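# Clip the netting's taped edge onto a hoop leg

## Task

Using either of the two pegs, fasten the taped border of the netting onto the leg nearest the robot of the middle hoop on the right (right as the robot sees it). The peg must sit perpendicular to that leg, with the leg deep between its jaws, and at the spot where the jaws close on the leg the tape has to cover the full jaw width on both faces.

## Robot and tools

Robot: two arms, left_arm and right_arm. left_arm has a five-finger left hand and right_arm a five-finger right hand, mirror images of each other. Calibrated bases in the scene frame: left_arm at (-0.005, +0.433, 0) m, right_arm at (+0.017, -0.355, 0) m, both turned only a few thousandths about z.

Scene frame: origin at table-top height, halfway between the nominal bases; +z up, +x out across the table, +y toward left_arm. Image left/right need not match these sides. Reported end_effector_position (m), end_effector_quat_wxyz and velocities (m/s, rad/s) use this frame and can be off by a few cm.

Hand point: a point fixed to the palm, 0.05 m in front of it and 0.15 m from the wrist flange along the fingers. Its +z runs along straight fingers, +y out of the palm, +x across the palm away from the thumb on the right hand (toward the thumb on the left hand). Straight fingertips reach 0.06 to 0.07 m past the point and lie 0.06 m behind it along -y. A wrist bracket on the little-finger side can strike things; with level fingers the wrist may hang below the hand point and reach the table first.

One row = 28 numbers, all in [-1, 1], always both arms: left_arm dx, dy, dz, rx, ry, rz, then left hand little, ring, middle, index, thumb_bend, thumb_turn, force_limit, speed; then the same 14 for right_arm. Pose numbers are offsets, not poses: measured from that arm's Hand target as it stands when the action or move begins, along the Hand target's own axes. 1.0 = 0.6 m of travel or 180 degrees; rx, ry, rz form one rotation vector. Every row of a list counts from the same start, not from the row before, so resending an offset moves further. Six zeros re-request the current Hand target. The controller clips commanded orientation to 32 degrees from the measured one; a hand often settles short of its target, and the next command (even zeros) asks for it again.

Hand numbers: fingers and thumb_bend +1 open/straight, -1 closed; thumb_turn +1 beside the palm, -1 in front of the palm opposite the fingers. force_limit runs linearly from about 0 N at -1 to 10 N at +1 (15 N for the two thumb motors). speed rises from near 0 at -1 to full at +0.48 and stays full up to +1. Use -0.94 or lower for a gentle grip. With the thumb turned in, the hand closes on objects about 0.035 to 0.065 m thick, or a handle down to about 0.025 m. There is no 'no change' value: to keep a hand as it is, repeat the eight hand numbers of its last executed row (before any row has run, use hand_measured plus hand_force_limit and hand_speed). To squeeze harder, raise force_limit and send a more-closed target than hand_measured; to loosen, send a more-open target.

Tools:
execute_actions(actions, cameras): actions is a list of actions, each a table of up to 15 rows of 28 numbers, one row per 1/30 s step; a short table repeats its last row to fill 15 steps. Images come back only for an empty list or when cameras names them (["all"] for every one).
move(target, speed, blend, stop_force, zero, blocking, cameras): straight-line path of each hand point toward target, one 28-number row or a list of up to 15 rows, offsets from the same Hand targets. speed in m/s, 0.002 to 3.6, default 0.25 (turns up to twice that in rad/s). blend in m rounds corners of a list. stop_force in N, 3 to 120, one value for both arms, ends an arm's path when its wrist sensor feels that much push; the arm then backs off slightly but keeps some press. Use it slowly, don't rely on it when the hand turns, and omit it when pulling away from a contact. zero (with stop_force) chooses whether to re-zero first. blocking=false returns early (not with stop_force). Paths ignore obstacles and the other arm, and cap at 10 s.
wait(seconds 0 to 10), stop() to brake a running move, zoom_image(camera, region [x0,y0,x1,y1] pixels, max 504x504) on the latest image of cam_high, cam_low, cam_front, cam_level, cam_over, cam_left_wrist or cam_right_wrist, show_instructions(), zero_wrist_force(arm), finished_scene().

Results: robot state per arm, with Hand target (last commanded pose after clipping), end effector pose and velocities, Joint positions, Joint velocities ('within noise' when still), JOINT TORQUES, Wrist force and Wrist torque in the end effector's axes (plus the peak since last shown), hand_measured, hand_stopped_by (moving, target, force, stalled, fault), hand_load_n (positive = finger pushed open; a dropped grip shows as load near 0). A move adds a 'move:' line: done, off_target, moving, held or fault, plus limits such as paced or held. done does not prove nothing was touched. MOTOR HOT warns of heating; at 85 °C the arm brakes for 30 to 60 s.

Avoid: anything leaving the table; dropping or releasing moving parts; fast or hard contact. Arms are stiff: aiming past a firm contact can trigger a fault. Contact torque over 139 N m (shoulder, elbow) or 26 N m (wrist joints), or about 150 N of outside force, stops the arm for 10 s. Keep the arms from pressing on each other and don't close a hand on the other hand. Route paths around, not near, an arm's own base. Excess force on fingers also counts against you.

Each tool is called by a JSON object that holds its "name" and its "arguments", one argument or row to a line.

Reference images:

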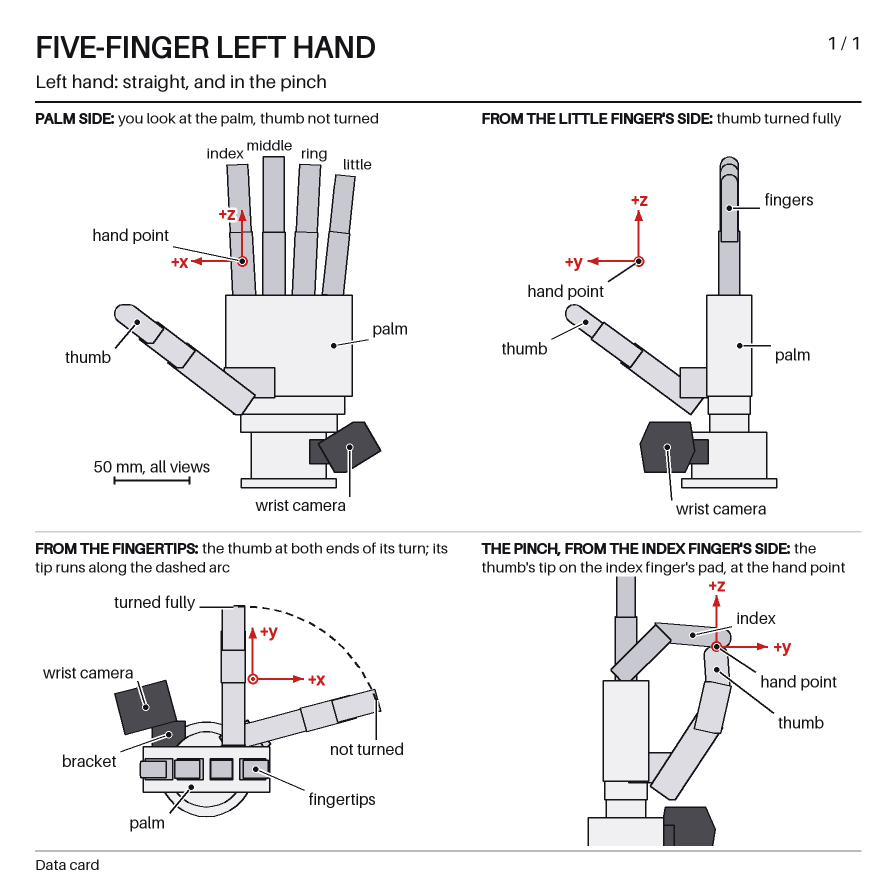

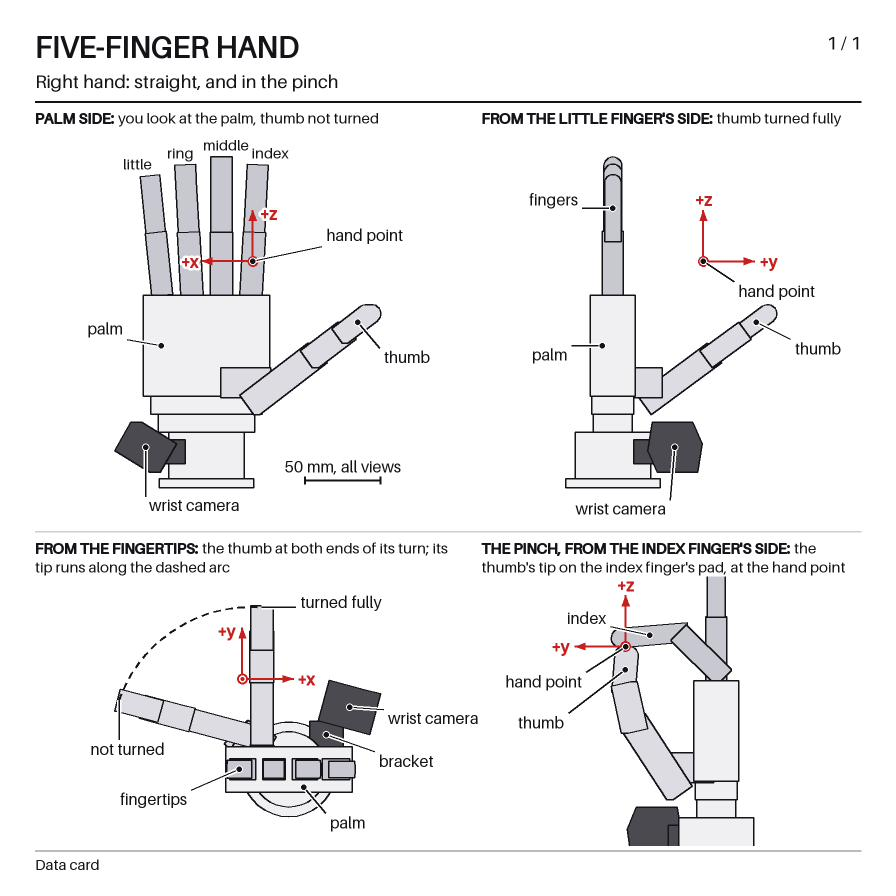

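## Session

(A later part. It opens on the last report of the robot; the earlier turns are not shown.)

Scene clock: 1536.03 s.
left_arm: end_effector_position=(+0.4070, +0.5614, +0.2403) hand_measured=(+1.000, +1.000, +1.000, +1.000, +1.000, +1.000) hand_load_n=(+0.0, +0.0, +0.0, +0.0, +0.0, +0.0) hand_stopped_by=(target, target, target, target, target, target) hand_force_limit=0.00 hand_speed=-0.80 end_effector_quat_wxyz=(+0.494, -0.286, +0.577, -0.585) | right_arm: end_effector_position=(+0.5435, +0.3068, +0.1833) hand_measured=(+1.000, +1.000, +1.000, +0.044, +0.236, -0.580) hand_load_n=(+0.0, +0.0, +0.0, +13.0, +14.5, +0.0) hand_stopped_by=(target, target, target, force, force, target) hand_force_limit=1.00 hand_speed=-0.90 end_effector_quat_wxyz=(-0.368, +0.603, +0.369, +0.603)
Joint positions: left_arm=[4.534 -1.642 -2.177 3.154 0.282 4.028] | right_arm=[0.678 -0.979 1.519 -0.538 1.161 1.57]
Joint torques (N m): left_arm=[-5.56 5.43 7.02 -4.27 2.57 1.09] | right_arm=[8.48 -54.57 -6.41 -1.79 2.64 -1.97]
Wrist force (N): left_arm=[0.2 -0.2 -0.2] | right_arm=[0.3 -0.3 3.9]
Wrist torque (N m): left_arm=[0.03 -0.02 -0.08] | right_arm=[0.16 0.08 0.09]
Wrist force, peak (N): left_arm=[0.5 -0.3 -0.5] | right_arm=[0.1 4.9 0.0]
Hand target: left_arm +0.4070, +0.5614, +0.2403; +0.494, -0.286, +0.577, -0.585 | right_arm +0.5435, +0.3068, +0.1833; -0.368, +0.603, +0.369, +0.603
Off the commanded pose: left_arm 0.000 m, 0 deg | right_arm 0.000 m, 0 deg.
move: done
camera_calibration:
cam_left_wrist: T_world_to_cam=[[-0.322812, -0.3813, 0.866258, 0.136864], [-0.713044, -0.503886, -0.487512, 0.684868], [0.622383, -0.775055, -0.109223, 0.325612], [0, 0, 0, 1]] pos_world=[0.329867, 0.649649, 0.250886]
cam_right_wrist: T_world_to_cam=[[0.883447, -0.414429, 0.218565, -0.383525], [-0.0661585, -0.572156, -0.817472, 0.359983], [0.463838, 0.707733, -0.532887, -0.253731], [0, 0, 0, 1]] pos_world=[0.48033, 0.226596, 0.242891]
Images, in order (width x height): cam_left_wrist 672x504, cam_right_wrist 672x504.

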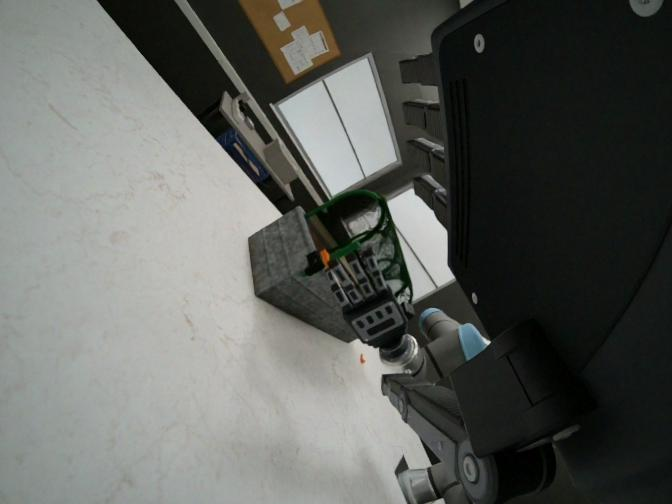

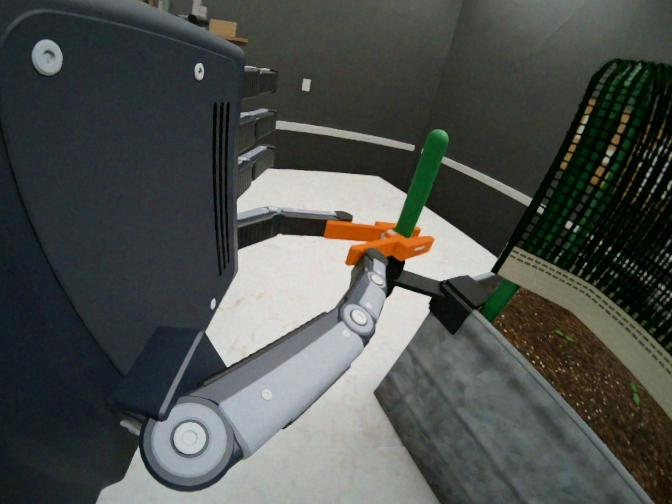

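{"name": "move", "arguments": {
  "target": [
    [0,0,0,0,0,0,1,1,1,1,1,1,0,-0.8,0,0,0,0,0,0,1,1,1,0.12,0.36,-0.58,-0.2,-0.8],
    [0,0,0,0,0,0,1,1,1,1,1,1,0,-0.8,0,-0.0045,-0.0026,0,0,0,1,1,1,0.12,0.36,-0.58,-0.2,-0.8],
    [0,0,0,0,0,0,1,1,1,1,1,1,0,-0.8,0,-0.0045,-0.0026,0,0,0,1,1,1,0.06,0.2,-0.58,-0.2,-0.88],
    [0,0,0,0,0,0,1,1,1,1,1,1,0,-0.8,0,-0.0045,-0.0026,0,0,0,1,1,1,0.03,0.08,-0.58,1,-0.9]
  ],
  "speed": 0.03,
  "cameras": ["cam_right_wrist","cam_left_wrist"]
}}

{"name": "zoom_image", "arguments": {
  "camera": "cam_right_wrist",
  "region": [290, 190, 430, 330]
}}

{"name": "zoom_image", "arguments": {
  "camera": "cam_left_wrist",
  "region": [295, 225, 365, 295]
}}

Scene clock: 1546.47 s.
left_arm: end_effector_position=(+0.4070, +0.5614, +0.2403) hand_measured=(+1.000, +1.000, +1.000, +1.000, +1.000, +1.000) hand_load_n=(+0.0, +0.0, +0.0, +0.0, +0.0, -0.5) hand_stopped_by=(target, target, target, target, target, target) hand_force_limit=0.00 hand_speed=-0.80 end_effector_quat_wxyz=(+0.494, -0.286, +0.577, -0.585) | right_arm: end_effector_position=(+0.5404, +0.3067, +0.1833) hand_measured=(+1.000, +1.000, +1.000, +0.058, +0.202, -0.580) hand_load_n=(+0.0, +0.0, +0.0, +12.5, +14.5, +0.5) hand_stopped_by=(target, target, target, force, force, target) hand_force_limit=1.00 hand_speed=-0.90 end_effector_quat_wxyz=(-0.368, +0.603, +0.369, +0.603)
Joint positions: left_arm=[4.534 -1.642 -2.177 3.154 0.282 4.028] | right_arm=[0.681 -0.984 1.526 -0.541 1.165 1.57]
Joint torques (N m): left_arm=[-4.42 6.33 8.54 -4.37 2.35 1.19] | right_arm=[2 -52.52 -6.34 -1.62 2.1 0.6]
Wrist force (N): left_arm=[0.2 0.0 -0.5] | right_arm=[0.1 -0.4 3.4]
Wrist torque (N m): left_arm=[0.08 -0.01 -0.10] | right_arm=[0.14 0.10 0.08]
Wrist force, peak (N): left_arm=[0.2 0.2 -0.7] | right_arm=[-0.1 4.6 -0.8]
Hand target: left_arm +0.4070, +0.5614, +0.2403; +0.494, -0.286, +0.577, -0.585 | right_arm +0.5404, +0.3067, +0.1833; -0.368, +0.603, +0.369, +0.603
Off the commanded pose: left_arm 0.000 m, 0 deg | right_arm 0.000 m, 0 deg.
move: done
camera_calibration:
cam_left_wrist: T_world_to_cam=[[-0.322812, -0.3813, 0.866258, 0.136864], [-0.713044, -0.503886, -0.487512, 0.684868], [0.622383, -0.775055, -0.109223, 0.325612], [0, 0, 0, 1]] pos_world=[0.329867, 0.649649, 0.250886]
cam_right_wrist: T_world_to_cam=[[0.883447, -0.414429, 0.218565, -0.380869], [-0.0661585, -0.572156, -0.817472, 0.359663], [0.463838, 0.707733, -0.532887, -0.252151], [0, 0, 0, 1]] pos_world=[0.47723, 0.226396, 0.242891]
Images, in order (width x height): cam_left_wrist 672x504, cam_right_wrist 672x504.

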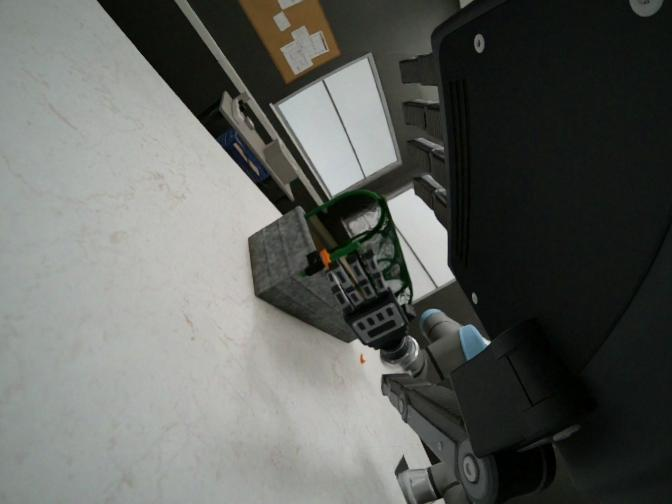

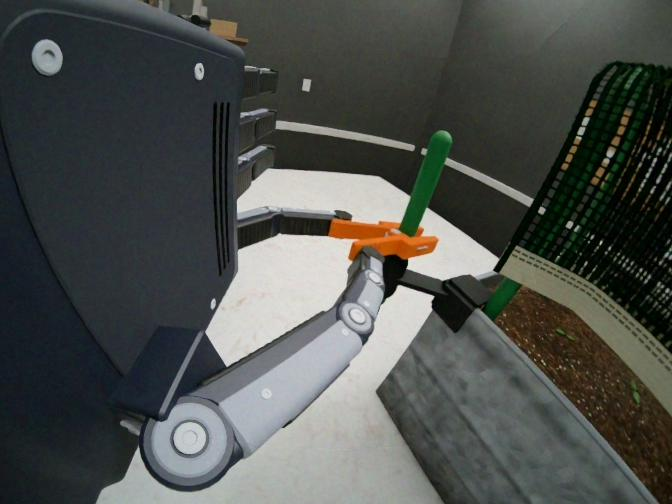

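Scaled by 3.600 from the camera's 672x504 image, which has a finer 960x720 frame.

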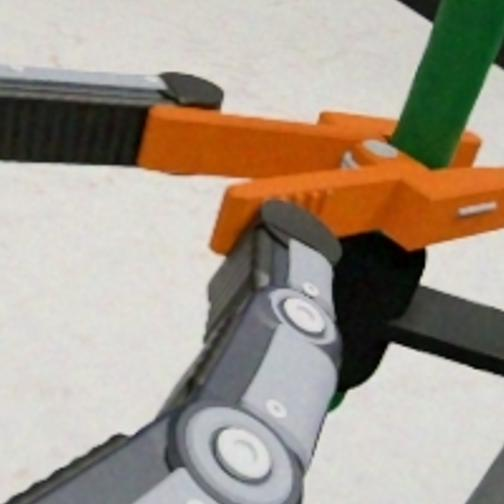

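Scaled by 7.200 from the camera's 672x504 image, which has a finer 960x720 frame.

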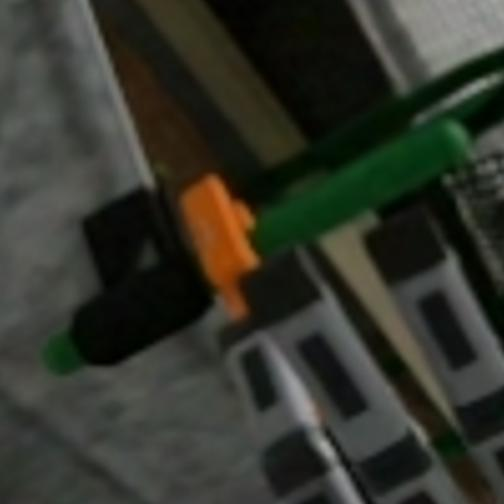

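{"name": "move", "arguments": {
  "target": [
    [0,0,0,0,0,0,1,1,1,1,1,1,0,-0.8,0,0,0,0,0,0,1,1,1,0.03,0.05,-0.58,1,-0.6]
  ],
  "speed": 0.03,
  "cameras": ["cam_right_wrist"]
}}

{"name": "zoom_image", "arguments": {
  "camera": "cam_right_wrist",
  "region": [290, 190, 430, 330]
}}

Scene clock: 1576.40 s.
left_arm: end_effector_position=(+0.4070, +0.5614, +0.2403) hand_measured=(+1.000, +1.000, +1.000, +1.000, +1.000, +1.000) hand_load_n=(+0.0, +0.0, +0.0, +0.0, +0.0, -0.5) hand_stopped_by=(target, target, target, target, target, target) hand_force_limit=0.00 hand_speed=-0.80 end_effector_quat_wxyz=(+0.494, -0.286, +0.577, -0.585) | right_arm: end_effector_position=(+0.5404, +0.3067, +0.1833) hand_measured=(+1.000, +1.000, +1.000, +0.058, +0.058, -0.580) hand_load_n=(+0.0, +0.0, +0.0, +13.5, +11.5, +1.0) hand_stopped_by=(target, target, target, force, target, target) hand_force_limit=1.00 hand_speed=-0.60 end_effector_quat_wxyz=(-0.368, +0.603, +0.369, +0.603)
Joint positions: left_arm=[4.534 -1.642 -2.177 3.154 0.282 4.028] | right_arm=[0.681 -0.984 1.526 -0.541 1.165 1.57]
Joint torques (N m): left_arm=[-5.02 5.66 8.11 -4.45 2.41 1.02] | right_arm=[-10.56 -47.02 -7.02 0.24 2.14 1.91]
Wrist force (N): left_arm=[0.1 0.0 -0.2] | right_arm=[0.1 -0.5 0.6]
Wrist torque (N m): left_arm=[0.05 0.00 -0.10] | right_arm=[0.09 0.08 0.09]
Wrist force, peak (N): left_arm=[0.5 -0.1 -0.6] | right_arm=[-0.1 0.3 3.8]
Hand target: left_arm +0.4070, +0.5614, +0.2403; +0.494, -0.286, +0.577, -0.585 | right_arm +0.5404, +0.3067, +0.1833; -0.368, +0.603, +0.369, +0.603
Off the commanded pose: left_arm 0.000 m, 0 deg | right_arm 0.000 m, 0 deg.
move: done
camera_calibration:
cam_right_wrist: T_world_to_cam=[[0.883447, -0.414429, 0.218565, -0.380869], [-0.0661585, -0.572156, -0.817472, 0.359663], [0.463838, 0.707733, -0.532887, -0.252151], [0, 0, 0, 1]] pos_world=[0.47723, 0.226396, 0.242891]
Images, in order (width x height): cam_right_wrist 672x504.

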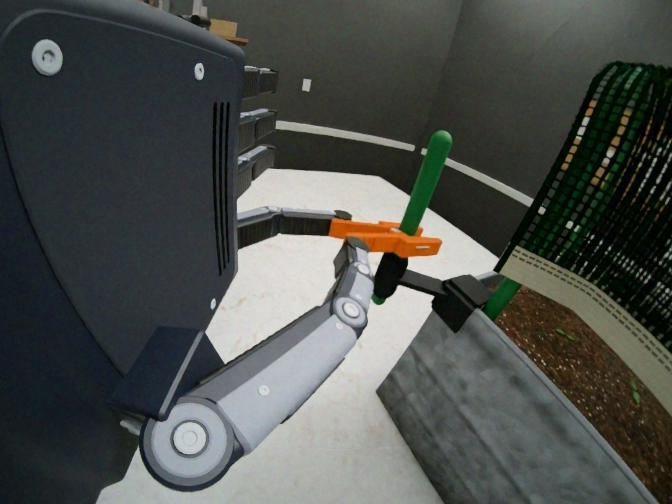

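Scaled by 3.600 from the camera's 672x504 image, which has a finer 960x720 frame.

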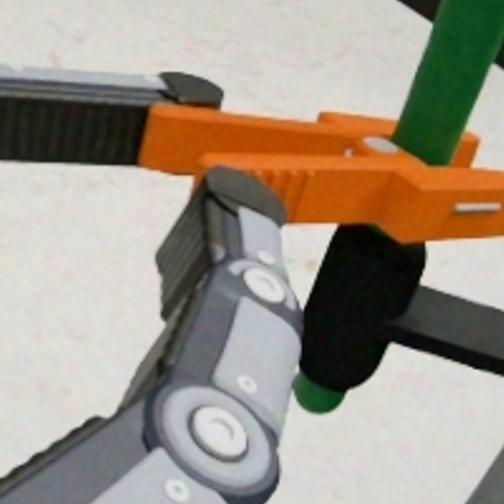

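{"name": "wait", "arguments": {
  "seconds": 0.1,
  "cameras": ["cam_left_wrist", "cam_high", "cam_right_wrist"]
}}

{"name": "zoom_image", "arguments": {
  "camera": "cam_left_wrist",
  "region": [295, 225, 365, 295]
}}

{"name": "zoom_image", "arguments": {
  "camera": "cam_right_wrist",
  "region": [320, 200, 450, 270]
}}

Scene clock: 1581.80 s.
left_arm: end_effector_position=(+0.4070, +0.5614, +0.2403) hand_measured=(+1.000, +1.000, +1.000, +1.000, +1.000, +1.000) hand_load_n=(+0.0, +0.0, +0.0, +0.0, +0.0, -0.5) hand_stopped_by=(target, target, target, target, target, target) hand_force_limit=0.00 hand_speed=-0.80 end_effector_quat_wxyz=(+0.494, -0.286, +0.577, -0.585) | right_arm: end_effector_position=(+0.5404, +0.3067, +0.1833) hand_measured=(+1.000, +1.000, +1.000, +0.058, +0.058, -0.580) hand_load_n=(+0.0, +0.5, +0.0, +13.5, +11.5, +1.0) hand_stopped_by=(target, target, target, force, target, target) hand_force_limit=1.00 hand_speed=-0.60 end_effector_quat_wxyz=(-0.368, +0.603, +0.369, +0.603)
Joint positions: left_arm=[4.534 -1.642 -2.177 3.154 0.282 4.028] | right_arm=[0.681 -0.984 1.526 -0.541 1.165 1.57]
Joint torques (N m): left_arm=[-4.68 5.45 8.51 -4.38 2.21 1.01] | right_arm=[-10.52 -42.84 -15.34 0.11 2.4 1.91]
Wrist force (N): left_arm=[0.1 0.0 -0.3] | right_arm=[0.5 -1.0 0.3]
Wrist torque (N m): left_arm=[0.06 0.00 -0.10] | right_arm=[0.04 0.02 0.10]
Wrist force, peak (N): left_arm=[0.6 -0.3 -0.2] | right_arm=[-0.1 -1.0 0.7]
Hand target: left_arm +0.4070, +0.5614, +0.2403; +0.494, -0.286, +0.577, -0.585 | right_arm +0.5404, +0.3067, +0.1833; -0.368, +0.603, +0.369, +0.603
Off the commanded pose: left_arm 0.000 m, 0 deg | right_arm 0.000 m, 0 deg.
wait: 0.10 s; at rest from the start
camera_calibration:
cam_left_wrist: T_world_to_cam=[[-0.322812, -0.3813, 0.866258, 0.136864], [-0.713044, -0.503886, -0.487512, 0.684868], [0.622383, -0.775055, -0.109223, 0.325612], [0, 0, 0, 1]] pos_world=[0.329867, 0.649649, 0.250886]
cam_right_wrist: T_world_to_cam=[[0.883447, -0.414429, 0.218565, -0.380869], [-0.0661585, -0.572156, -0.817472, 0.359663], [0.463838, 0.707733, -0.532887, -0.252151], [0, 0, 0, 1]] pos_world=[0.47723, 0.226396, 0.242891]
Images, in order (width x height): cam_high 504x504, cam_left_wrist 672x504, cam_right_wrist 672x504.

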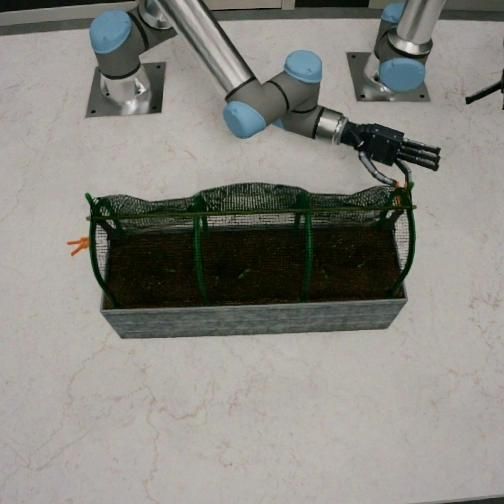

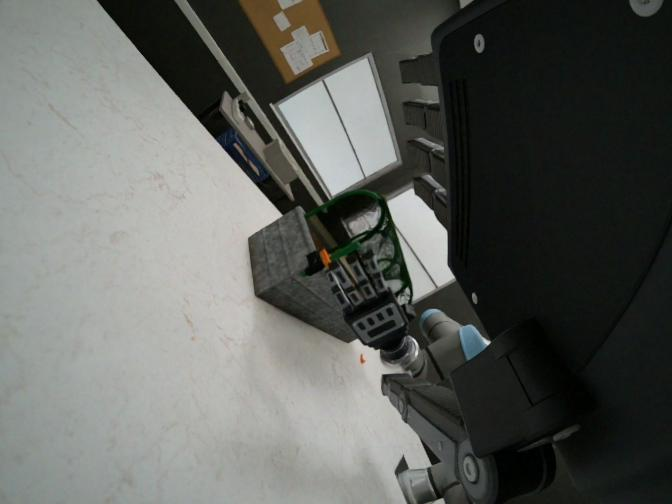

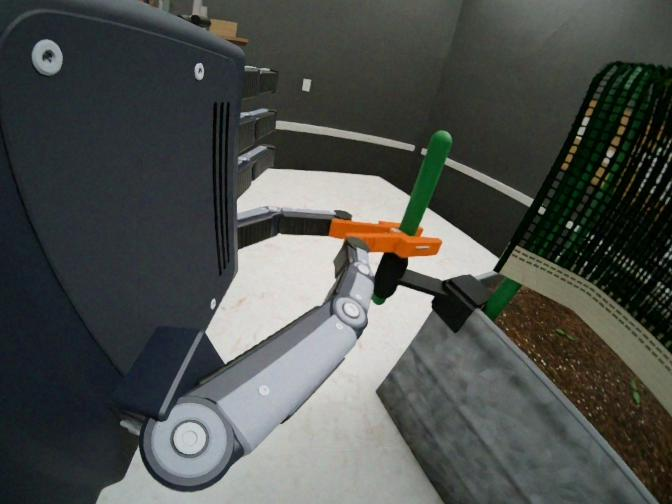

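Scaled by 7.200 from the camera's 672x504 image, which has a finer 960x720 frame.

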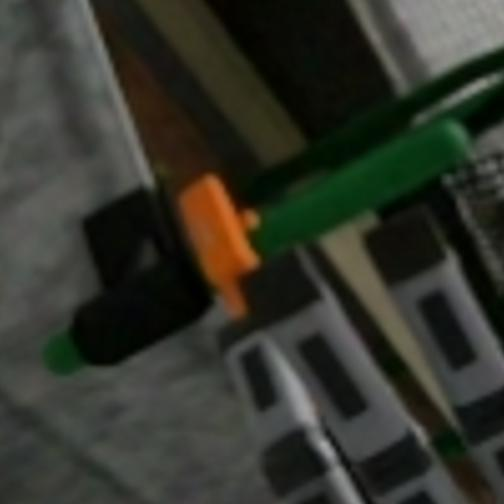

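Scaled by 3.877 from the camera's 672x504 image, which has a finer 960x720 frame.

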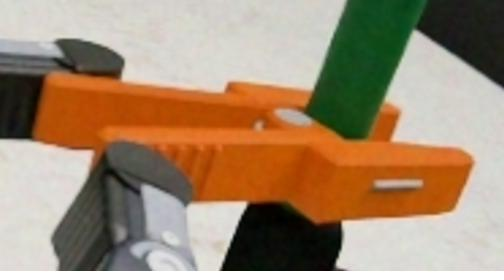

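{"name": "move", "arguments": {
  "target": [
    [0,0,0,0,0,0,1,1,1,1,1,1,0,-0.8,0,-0.0191,-0.0055,0,0,0,1,1,1,0.03,0.05,-0.58,1,-0.6]
  ],
  "speed": 0.015,
  "cameras": ["cam_left_wrist", "cam_high", "cam_right_wrist"]
}}

{"name": "zoom_image", "arguments": {
  "camera": "cam_right_wrist",
  "region": [320, 200, 450, 270]
}}

Scene clock: 1596.10 s.
left_arm: end_effector_position=(+0.4070, +0.5614, +0.2403) hand_measured=(+1.000, +1.000, +1.000, +1.000, +1.000, +1.000) hand_load_n=(+0.0, +0.0, +0.0, +0.0, +0.0, +0.0) hand_stopped_by=(target, target, target, target, target, target) hand_force_limit=0.00 hand_speed=-0.80 end_effector_quat_wxyz=(+0.494, -0.286, +0.577, -0.585) | right_arm: end_effector_position=(+0.5289, +0.3089, +0.1833) hand_measured=(+1.000, +1.000, +1.000, +0.058, +0.058, -0.580) hand_load_n=(+0.0, +0.0, +0.0, +13.0, +10.0, +1.0) hand_stopped_by=(target, target, target, force, target, target) hand_force_limit=1.00 hand_speed=-0.60 end_effector_quat_wxyz=(-0.368, +0.603, +0.369, +0.603)
Joint positions: left_arm=[4.534 -1.642 -2.177 3.154 0.282 4.028] | right_arm=[0.697 -0.994 1.543 -0.549 1.181 1.57]
Joint torques (N m): left_arm=[-5.45 5.72 8.25 -4.42 2.26 1.07] | right_arm=[14.16 -53.26 -6.78 -2.87 2.5 2.12]
Wrist force (N): left_arm=[0.3 0.0 -0.3] | right_arm=[0.0 -0.1 -0.5]
Wrist torque (N m): left_arm=[0.05 -0.03 -0.09] | right_arm=[0.01 0.10 0.07]
Wrist force, peak (N): left_arm=[0.3 0.0 -0.6] | right_arm=[0.2 -1.1 0.5]
Hand target: left_arm +0.4070, +0.5614, +0.2403; +0.494, -0.286, +0.577, -0.585 | right_arm +0.5287, +0.3090, +0.1833; -0.368, +0.603, +0.369, +0.603
Off the commanded pose: left_arm 0.000 m, 0 deg | right_arm 0.000 m, 0 deg.
move: done
camera_calibration:
cam_left_wrist: T_world_to_cam=[[-0.322812, -0.3813, 0.866258, 0.136864], [-0.713044, -0.503886, -0.487512, 0.684868], [0.622383, -0.775055, -0.109223, 0.325612], [0, 0, 0, 1]] pos_world=[0.329867, 0.649649, 0.250886]
cam_right_wrist: T_world_to_cam=[[0.883457, -0.414414, 0.218553, -0.36985], [-0.0661968, -0.572213, -0.817429, 0.360246], [0.463813, 0.707696, -0.532959, -0.248454], [0, 0, 0, 1]] pos_world=[0.46583, 0.228696, 0.242891]
Images, in order (width x height): cam_high 504x504, cam_left_wrist 672x504, cam_right_wrist 672x504.

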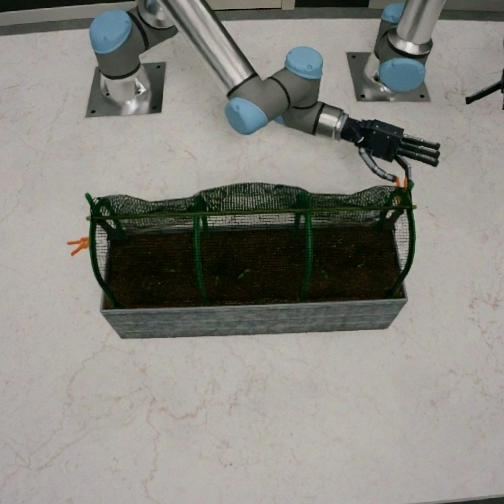

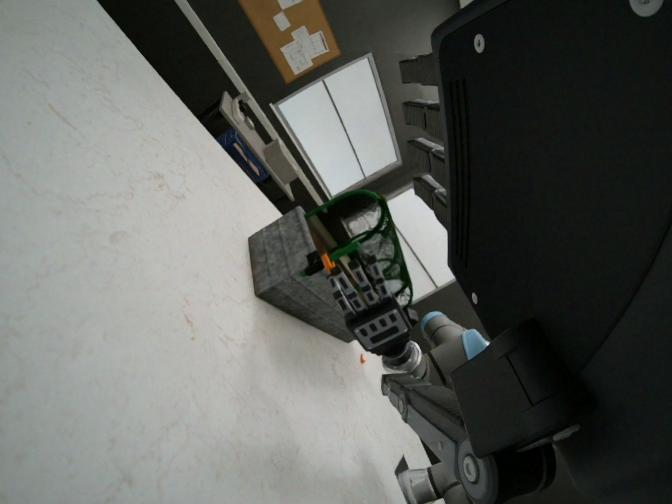

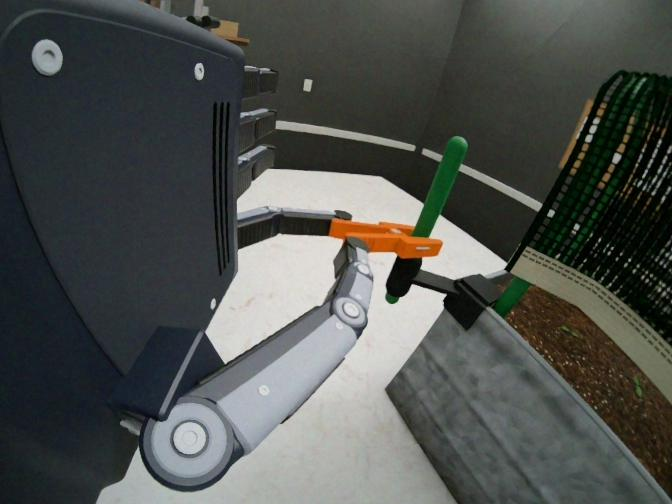

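Scaled by 3.877 from the camera's 672x504 image, which has a finer 960x720 frame.

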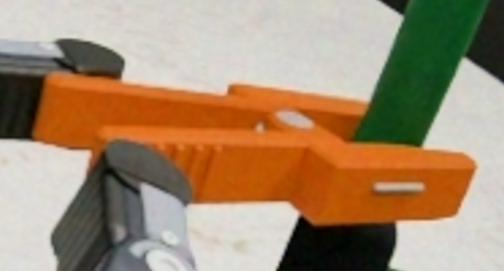

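{"name": "move", "arguments": {
  "target": [
    [0,0,0,0,0,0,1,1,1,1,1,1,0,-0.8,0,-0.0478,-0.0146,0,0,0,1,1,1,0.03,0.05,-0.58,1,-0.6]
  ],
  "speed": 0.03,
  "cameras": ["cam_left_wrist", "cam_high", "cam_right_wrist"]
}}

{"name": "zoom_image", "arguments": {
  "camera": "cam_right_wrist",
  "region": [320, 200, 450, 270]
}}

{"name": "zoom_image", "arguments": {
  "camera": "cam_left_wrist",
  "region": [295, 225, 365, 295]
}}

Scene clock: 1600.80 s.
left_arm: end_effector_position=(+0.4070, +0.5614, +0.2403) hand_measured=(+1.000, +1.000, +1.000, +1.000, +1.000, +1.000) hand_load_n=(+0.0, +0.0, +0.0, +0.0, +0.0, -0.5) hand_stopped_by=(target, target, target, target, target, target) hand_force_limit=0.00 hand_speed=-0.80 end_effector_quat_wxyz=(+0.494, -0.286, +0.577, -0.585) | right_arm: end_effector_position=(+0.4994, +0.3142, +0.1833) hand_measured=(+1.000, +1.000, +1.000, +0.058, +0.058, -0.580) hand_load_n=(+0.0, +0.0, +0.0, +13.0, +9.0, +1.0) hand_stopped_by=(target, target, target, force, target, target) hand_force_limit=1.00 hand_speed=-0.60 end_effector_quat_wxyz=(-0.368, +0.603, +0.369, +0.603)
Joint positions: left_arm=[4.534 -1.642 -2.177 3.154 0.282 4.028] | right_arm=[0.739 -1.02 1.587 -0.566 1.223 1.57]
Joint torques (N m): left_arm=[-4.6 4.85 8.61 -4.42 2.17 0.85] | right_arm=[13.65 -52.65 -7.12 -3.1 2.3 1.96]
Wrist force (N): left_arm=[0.1 -0.2 -0.3] | right_arm=[0.2 0.3 -0.9]
Wrist torque (N m): left_arm=[0.02 0.00 -0.09] | right_arm=[0.02 0.06 0.09]
Wrist force, peak (N): left_arm=[0.2 -0.2 -0.7] | right_arm=[0.1 0.6 -1.2]
Hand target: left_arm +0.4070, +0.5614, +0.2403; +0.494, -0.286, +0.577, -0.585 | right_arm +0.4992, +0.3143, +0.1833; -0.368, +0.603, +0.369, +0.603
Off the commanded pose: left_arm 0.000 m, 0 deg | right_arm 0.000 m, 0 deg.
move: done
camera_calibration:
cam_left_wrist: T_world_to_cam=[[-0.322812, -0.3813, 0.866258, 0.136864], [-0.713044, -0.503886, -0.487512, 0.684868], [0.622383, -0.775055, -0.109223, 0.325612], [0, 0, 0, 1]] pos_world=[0.329867, 0.649649, 0.250886]
cam_right_wrist: T_world_to_cam=[[0.883457, -0.414414, 0.218553, -0.341592], [-0.0661968, -0.572213, -0.817429, 0.361326], [0.463813, 0.707696, -0.532959, -0.238522], [0, 0, 0, 1]] pos_world=[0.43633, 0.233996, 0.242891]
Images, in order (width x height): cam_high 504x504, cam_left_wrist 672x504, cam_right_wrist 672x504.

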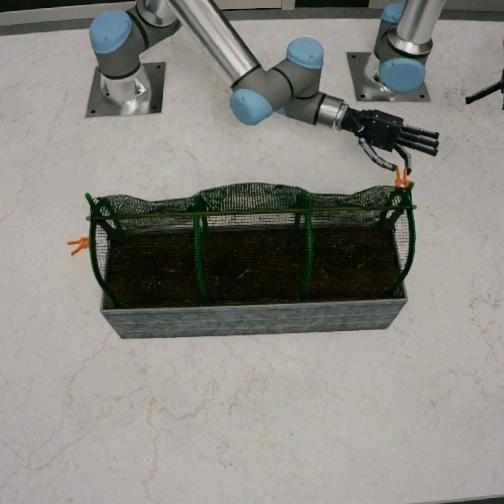

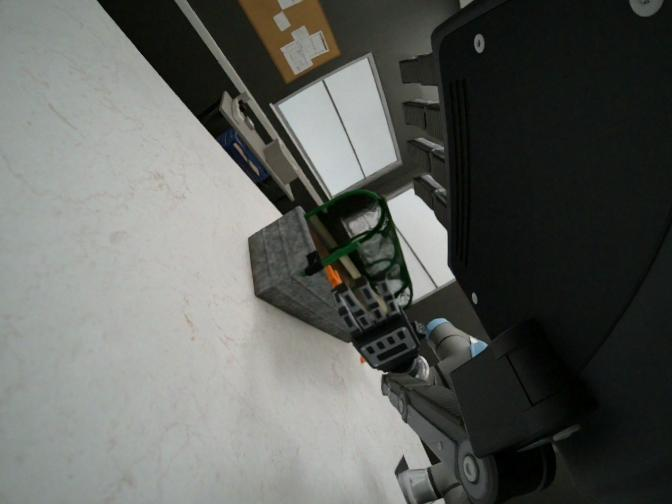

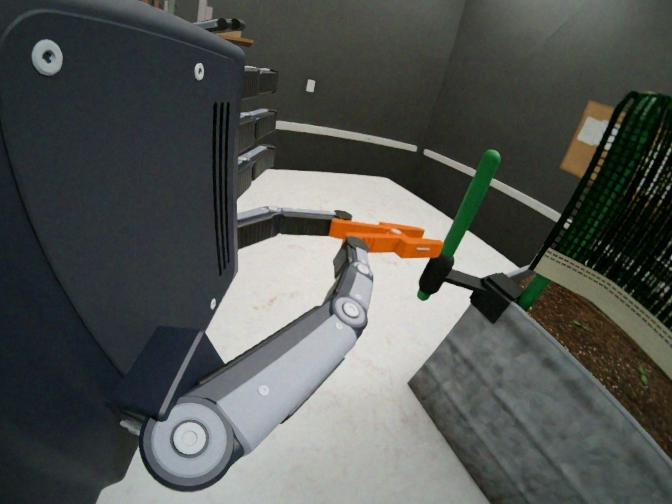

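Scaled by 3.877 from the camera's 672x504 image, which has a finer 960x720 frame.

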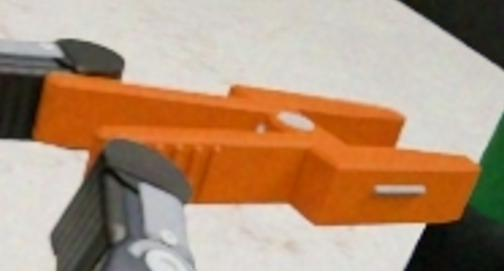

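Scaled by 7.200 from the camera's 672x504 image, which has a finer 960x720 frame.

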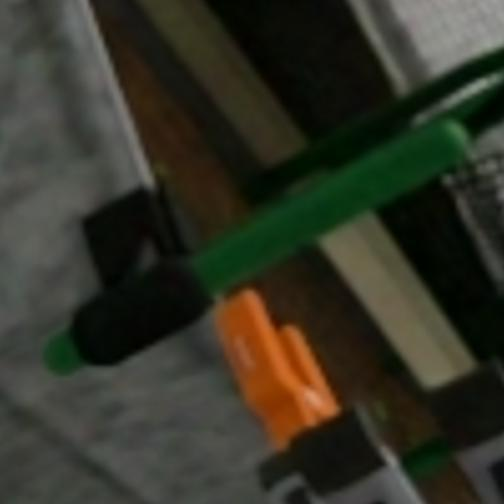

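{"name": "zoom_image", "arguments": {
  "camera": "cam_high",
  "region": [375, 145, 435, 205]
}}

{"name": "zoom_image", "arguments": {
  "camera": "cam_right_wrist",
  "region": [320, 205, 380, 265]
}}

{"name": "zoom_image", "arguments": {
  "camera": "cam_right_wrist",
  "region": [380, 205, 450, 275]
}}

Scaled by 8.400.

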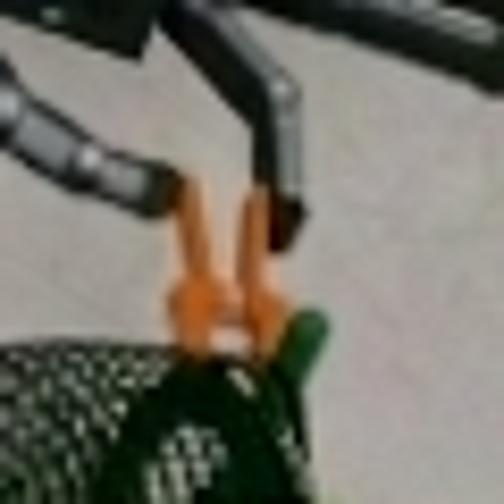

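Scaled by 8.400 from the camera's 672x504 image, which has a finer 960x720 frame.

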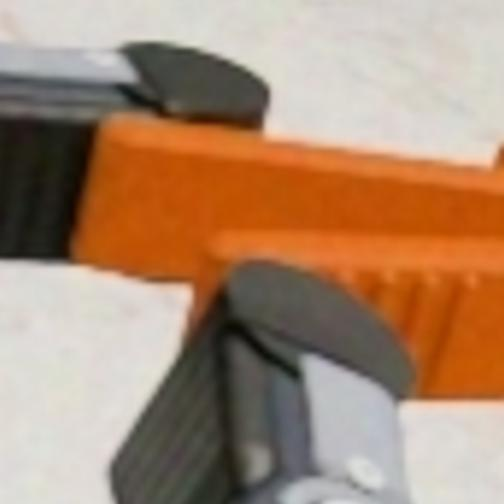

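Scaled by 7.200 from the camera's 672x504 image, which has a finer 960x720 frame.

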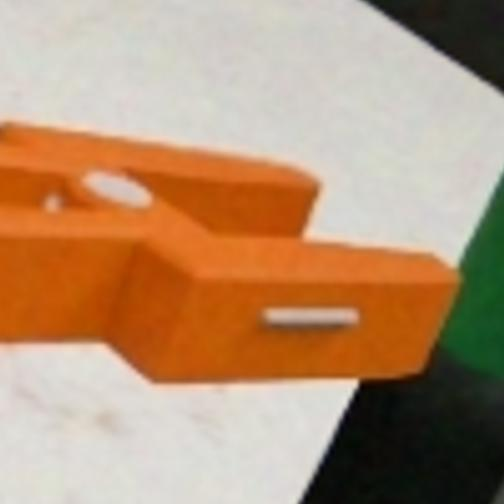

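{"name": "zoom_image", "arguments": {
  "camera": "cam_left_wrist",
  "region": [315, 250, 355, 290]
}}

Scaled by 12.600 from the camera's 672x504 image, which has a finer 960x720 frame.

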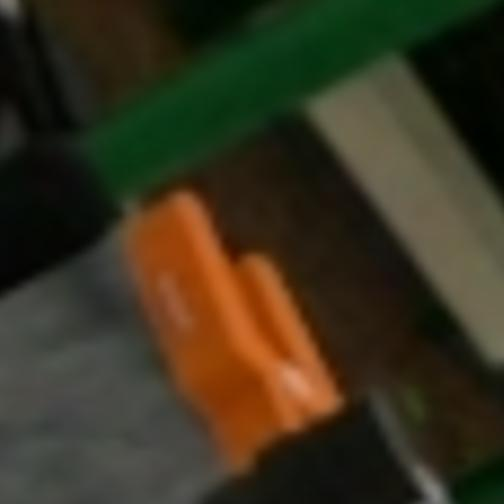

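{"name": "move", "arguments": {
  "target": [
    [0,0,0,0,0,0,1,1,1,1,1,1,0,-0.8,0.0778,-0.0657,-0.0335,0,0,0,1,1,1,0.03,0.05,-0.58,1,-0.6],
    [0,0,0,0,0,0,1,1,1,1,1,1,0,-0.8,0.1112,0.21,-0.5745,0,0,0,1,1,1,0.03,0.05,-0.58,1,-0.6]
  ],
  "speed": [0.06,0.12],
  "blend": [0.02,0],
  "cameras": ["all"]
}}

Scene clock: 1663.20 s.
left_arm: end_effector_position=(+0.4070, +0.5614, +0.2403) hand_measured=(+1.000, +1.000, +1.000, +1.000, +1.000, +1.000) hand_load_n=(+0.0, -0.5, +0.0, +0.0, +0.0, +0.0) hand_stopped_by=(target, target, target, target, target, target) hand_force_limit=0.00 hand_speed=-0.80 end_effector_quat_wxyz=(+0.494, -0.286, +0.577, -0.585) | right_arm: end_effector_position=(+0.4540, -0.0498, +0.2503) hand_measured=(+1.000, +1.000, +1.000, +0.058, +0.058, -0.580) hand_load_n=(+0.0, +0.0, +0.0, +12.5, +8.5, +0.5) hand_stopped_by=(target, target, target, force, target, target) hand_force_limit=1.00 hand_speed=-0.60 end_effector_quat_wxyz=(-0.368, +0.603, +0.369, +0.603)
Joint positions: left_arm=[4.534 -1.642 -2.177 3.154 0.282 4.028] | right_arm=[-0.097 -1.759 2.291 -0.531 0.387 1.568]
Joint torques (N m): left_arm=[-4.98 5.43 8.74 -4.48 2.08 0.81] | right_arm=[-14.47 -20.38 -6.17 0.94 -2.02 2.19]
Wrist force (N): left_arm=[0.1 0.3 -0.4] | right_arm=[0.4 0.1 -0.9]
Wrist torque (N m): left_arm=[0.11 -0.01 -0.10] | right_arm=[0.00 0.03 0.02]
Wrist force, peak (N): left_arm=[0.6 -0.2 -0.3] | right_arm=[0.4 0.7 -1.3]
Hand target: left_arm +0.4070, +0.5614, +0.2403; +0.494, -0.286, +0.577, -0.585 | right_arm +0.4540, -0.0499, +0.2504; -0.368, +0.603, +0.369, +0.603
Off the commanded pose: left_arm 0.000 m, 0 deg | right_arm 0.000 m, 0 deg.
move: done
camera_calibration:
cam_left_wrist: T_world_to_cam=[[-0.322812, -0.3813, 0.866258, 0.136864], [-0.713044, -0.503886, -0.487512, 0.684868], [0.622383, -0.775055, -0.109223, 0.325612], [0, 0, 0, 1]] pos_world=[0.329867, 0.649649, 0.250886]
cam_right_wrist: T_world_to_cam=[[0.883397, -0.414506, 0.218622, -0.467045], [-0.0662203, -0.572249, -0.817402, 0.204823], [0.463924, 0.707613, -0.532972, 0.0759177], [0, 0, 0, 1]] pos_world=[0.39093, -0.130103, 0.309991]

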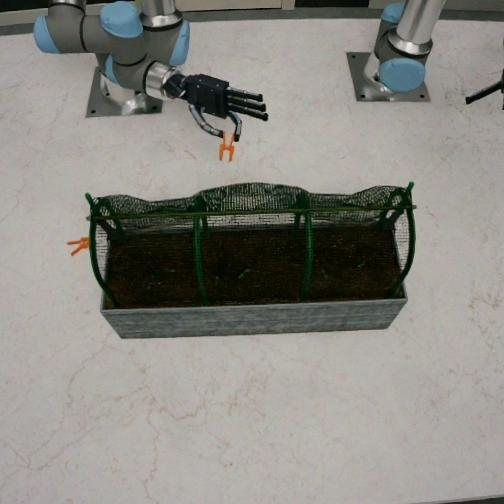

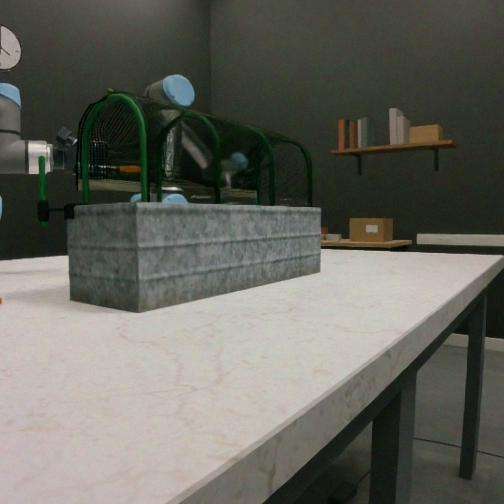

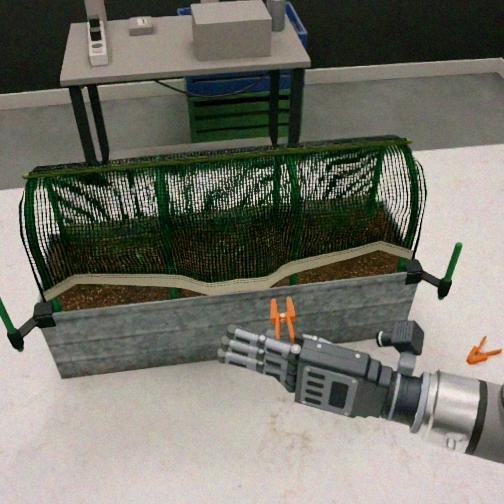

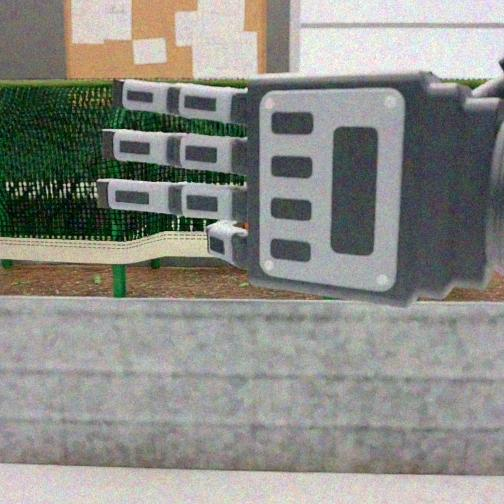

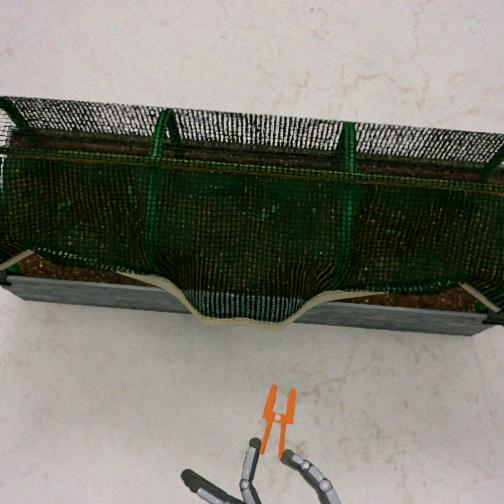

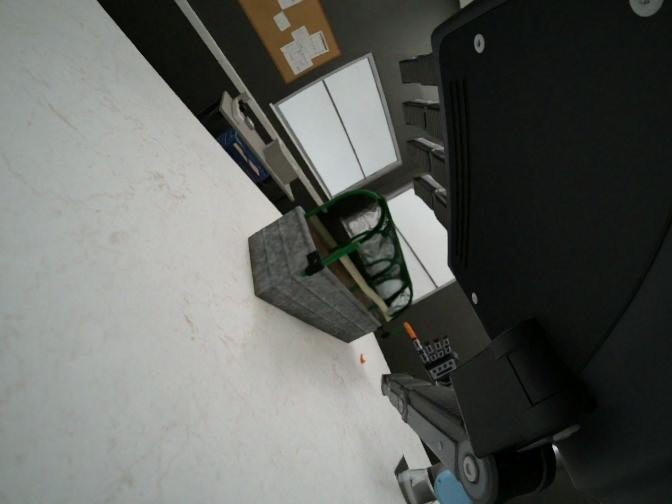

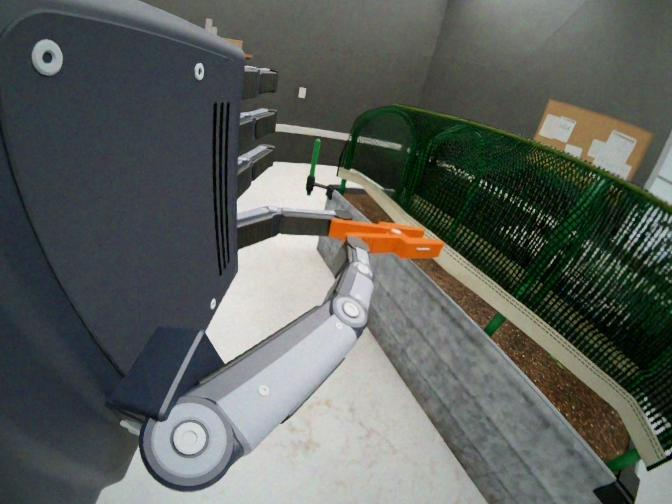

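Excellent views. Zoom from over and front.

{"name": "zoom_image", "arguments": {
  "camera": "cam_over",
  "region": [240, 375, 320, 455]
}}

{"name": "zoom_image", "arguments": {
  "camera": "cam_front",
  "region": [255, 285, 315, 345]
}}

{"name": "zoom_image", "arguments": {
  "camera": "cam_level",
  "region": [200, 200, 260, 260]
}}

{"name": "zoom_image", "arguments": {
  "camera": "cam_low",
  "region": [90, 140, 160, 200]
}}

{"name": "zoom_image", "arguments": {
  "camera": "cam_left_wrist",
  "region": [390, 305, 430, 345]
}}

Scaled by 6.300.

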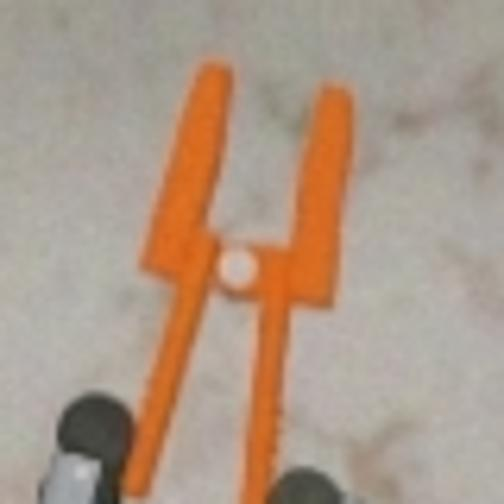

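Scaled by 8.400.

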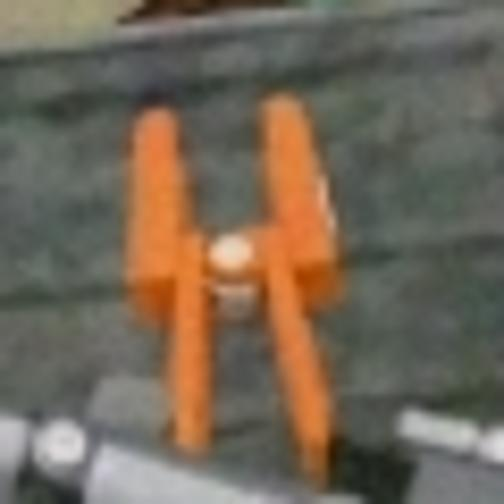

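Scaled by 8.400.

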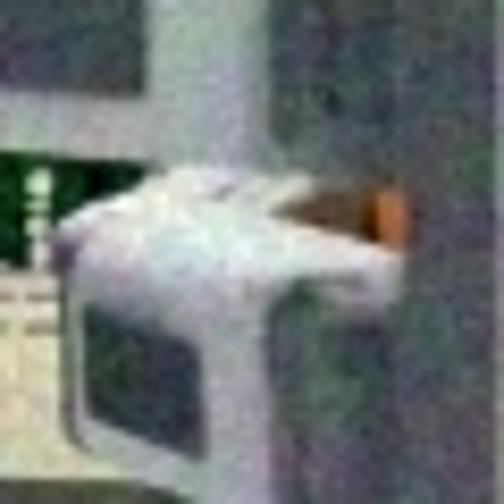

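Scaled by 7.200.

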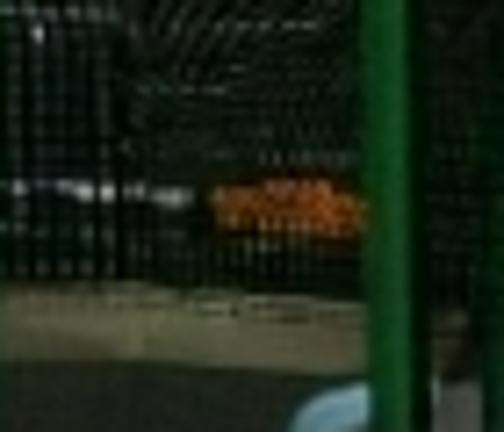

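Scaled by 12.600 from the camera's 672x504 image, which has a finer 960x720 frame.

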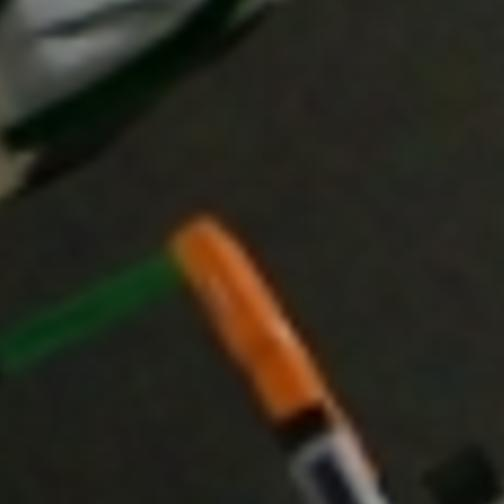

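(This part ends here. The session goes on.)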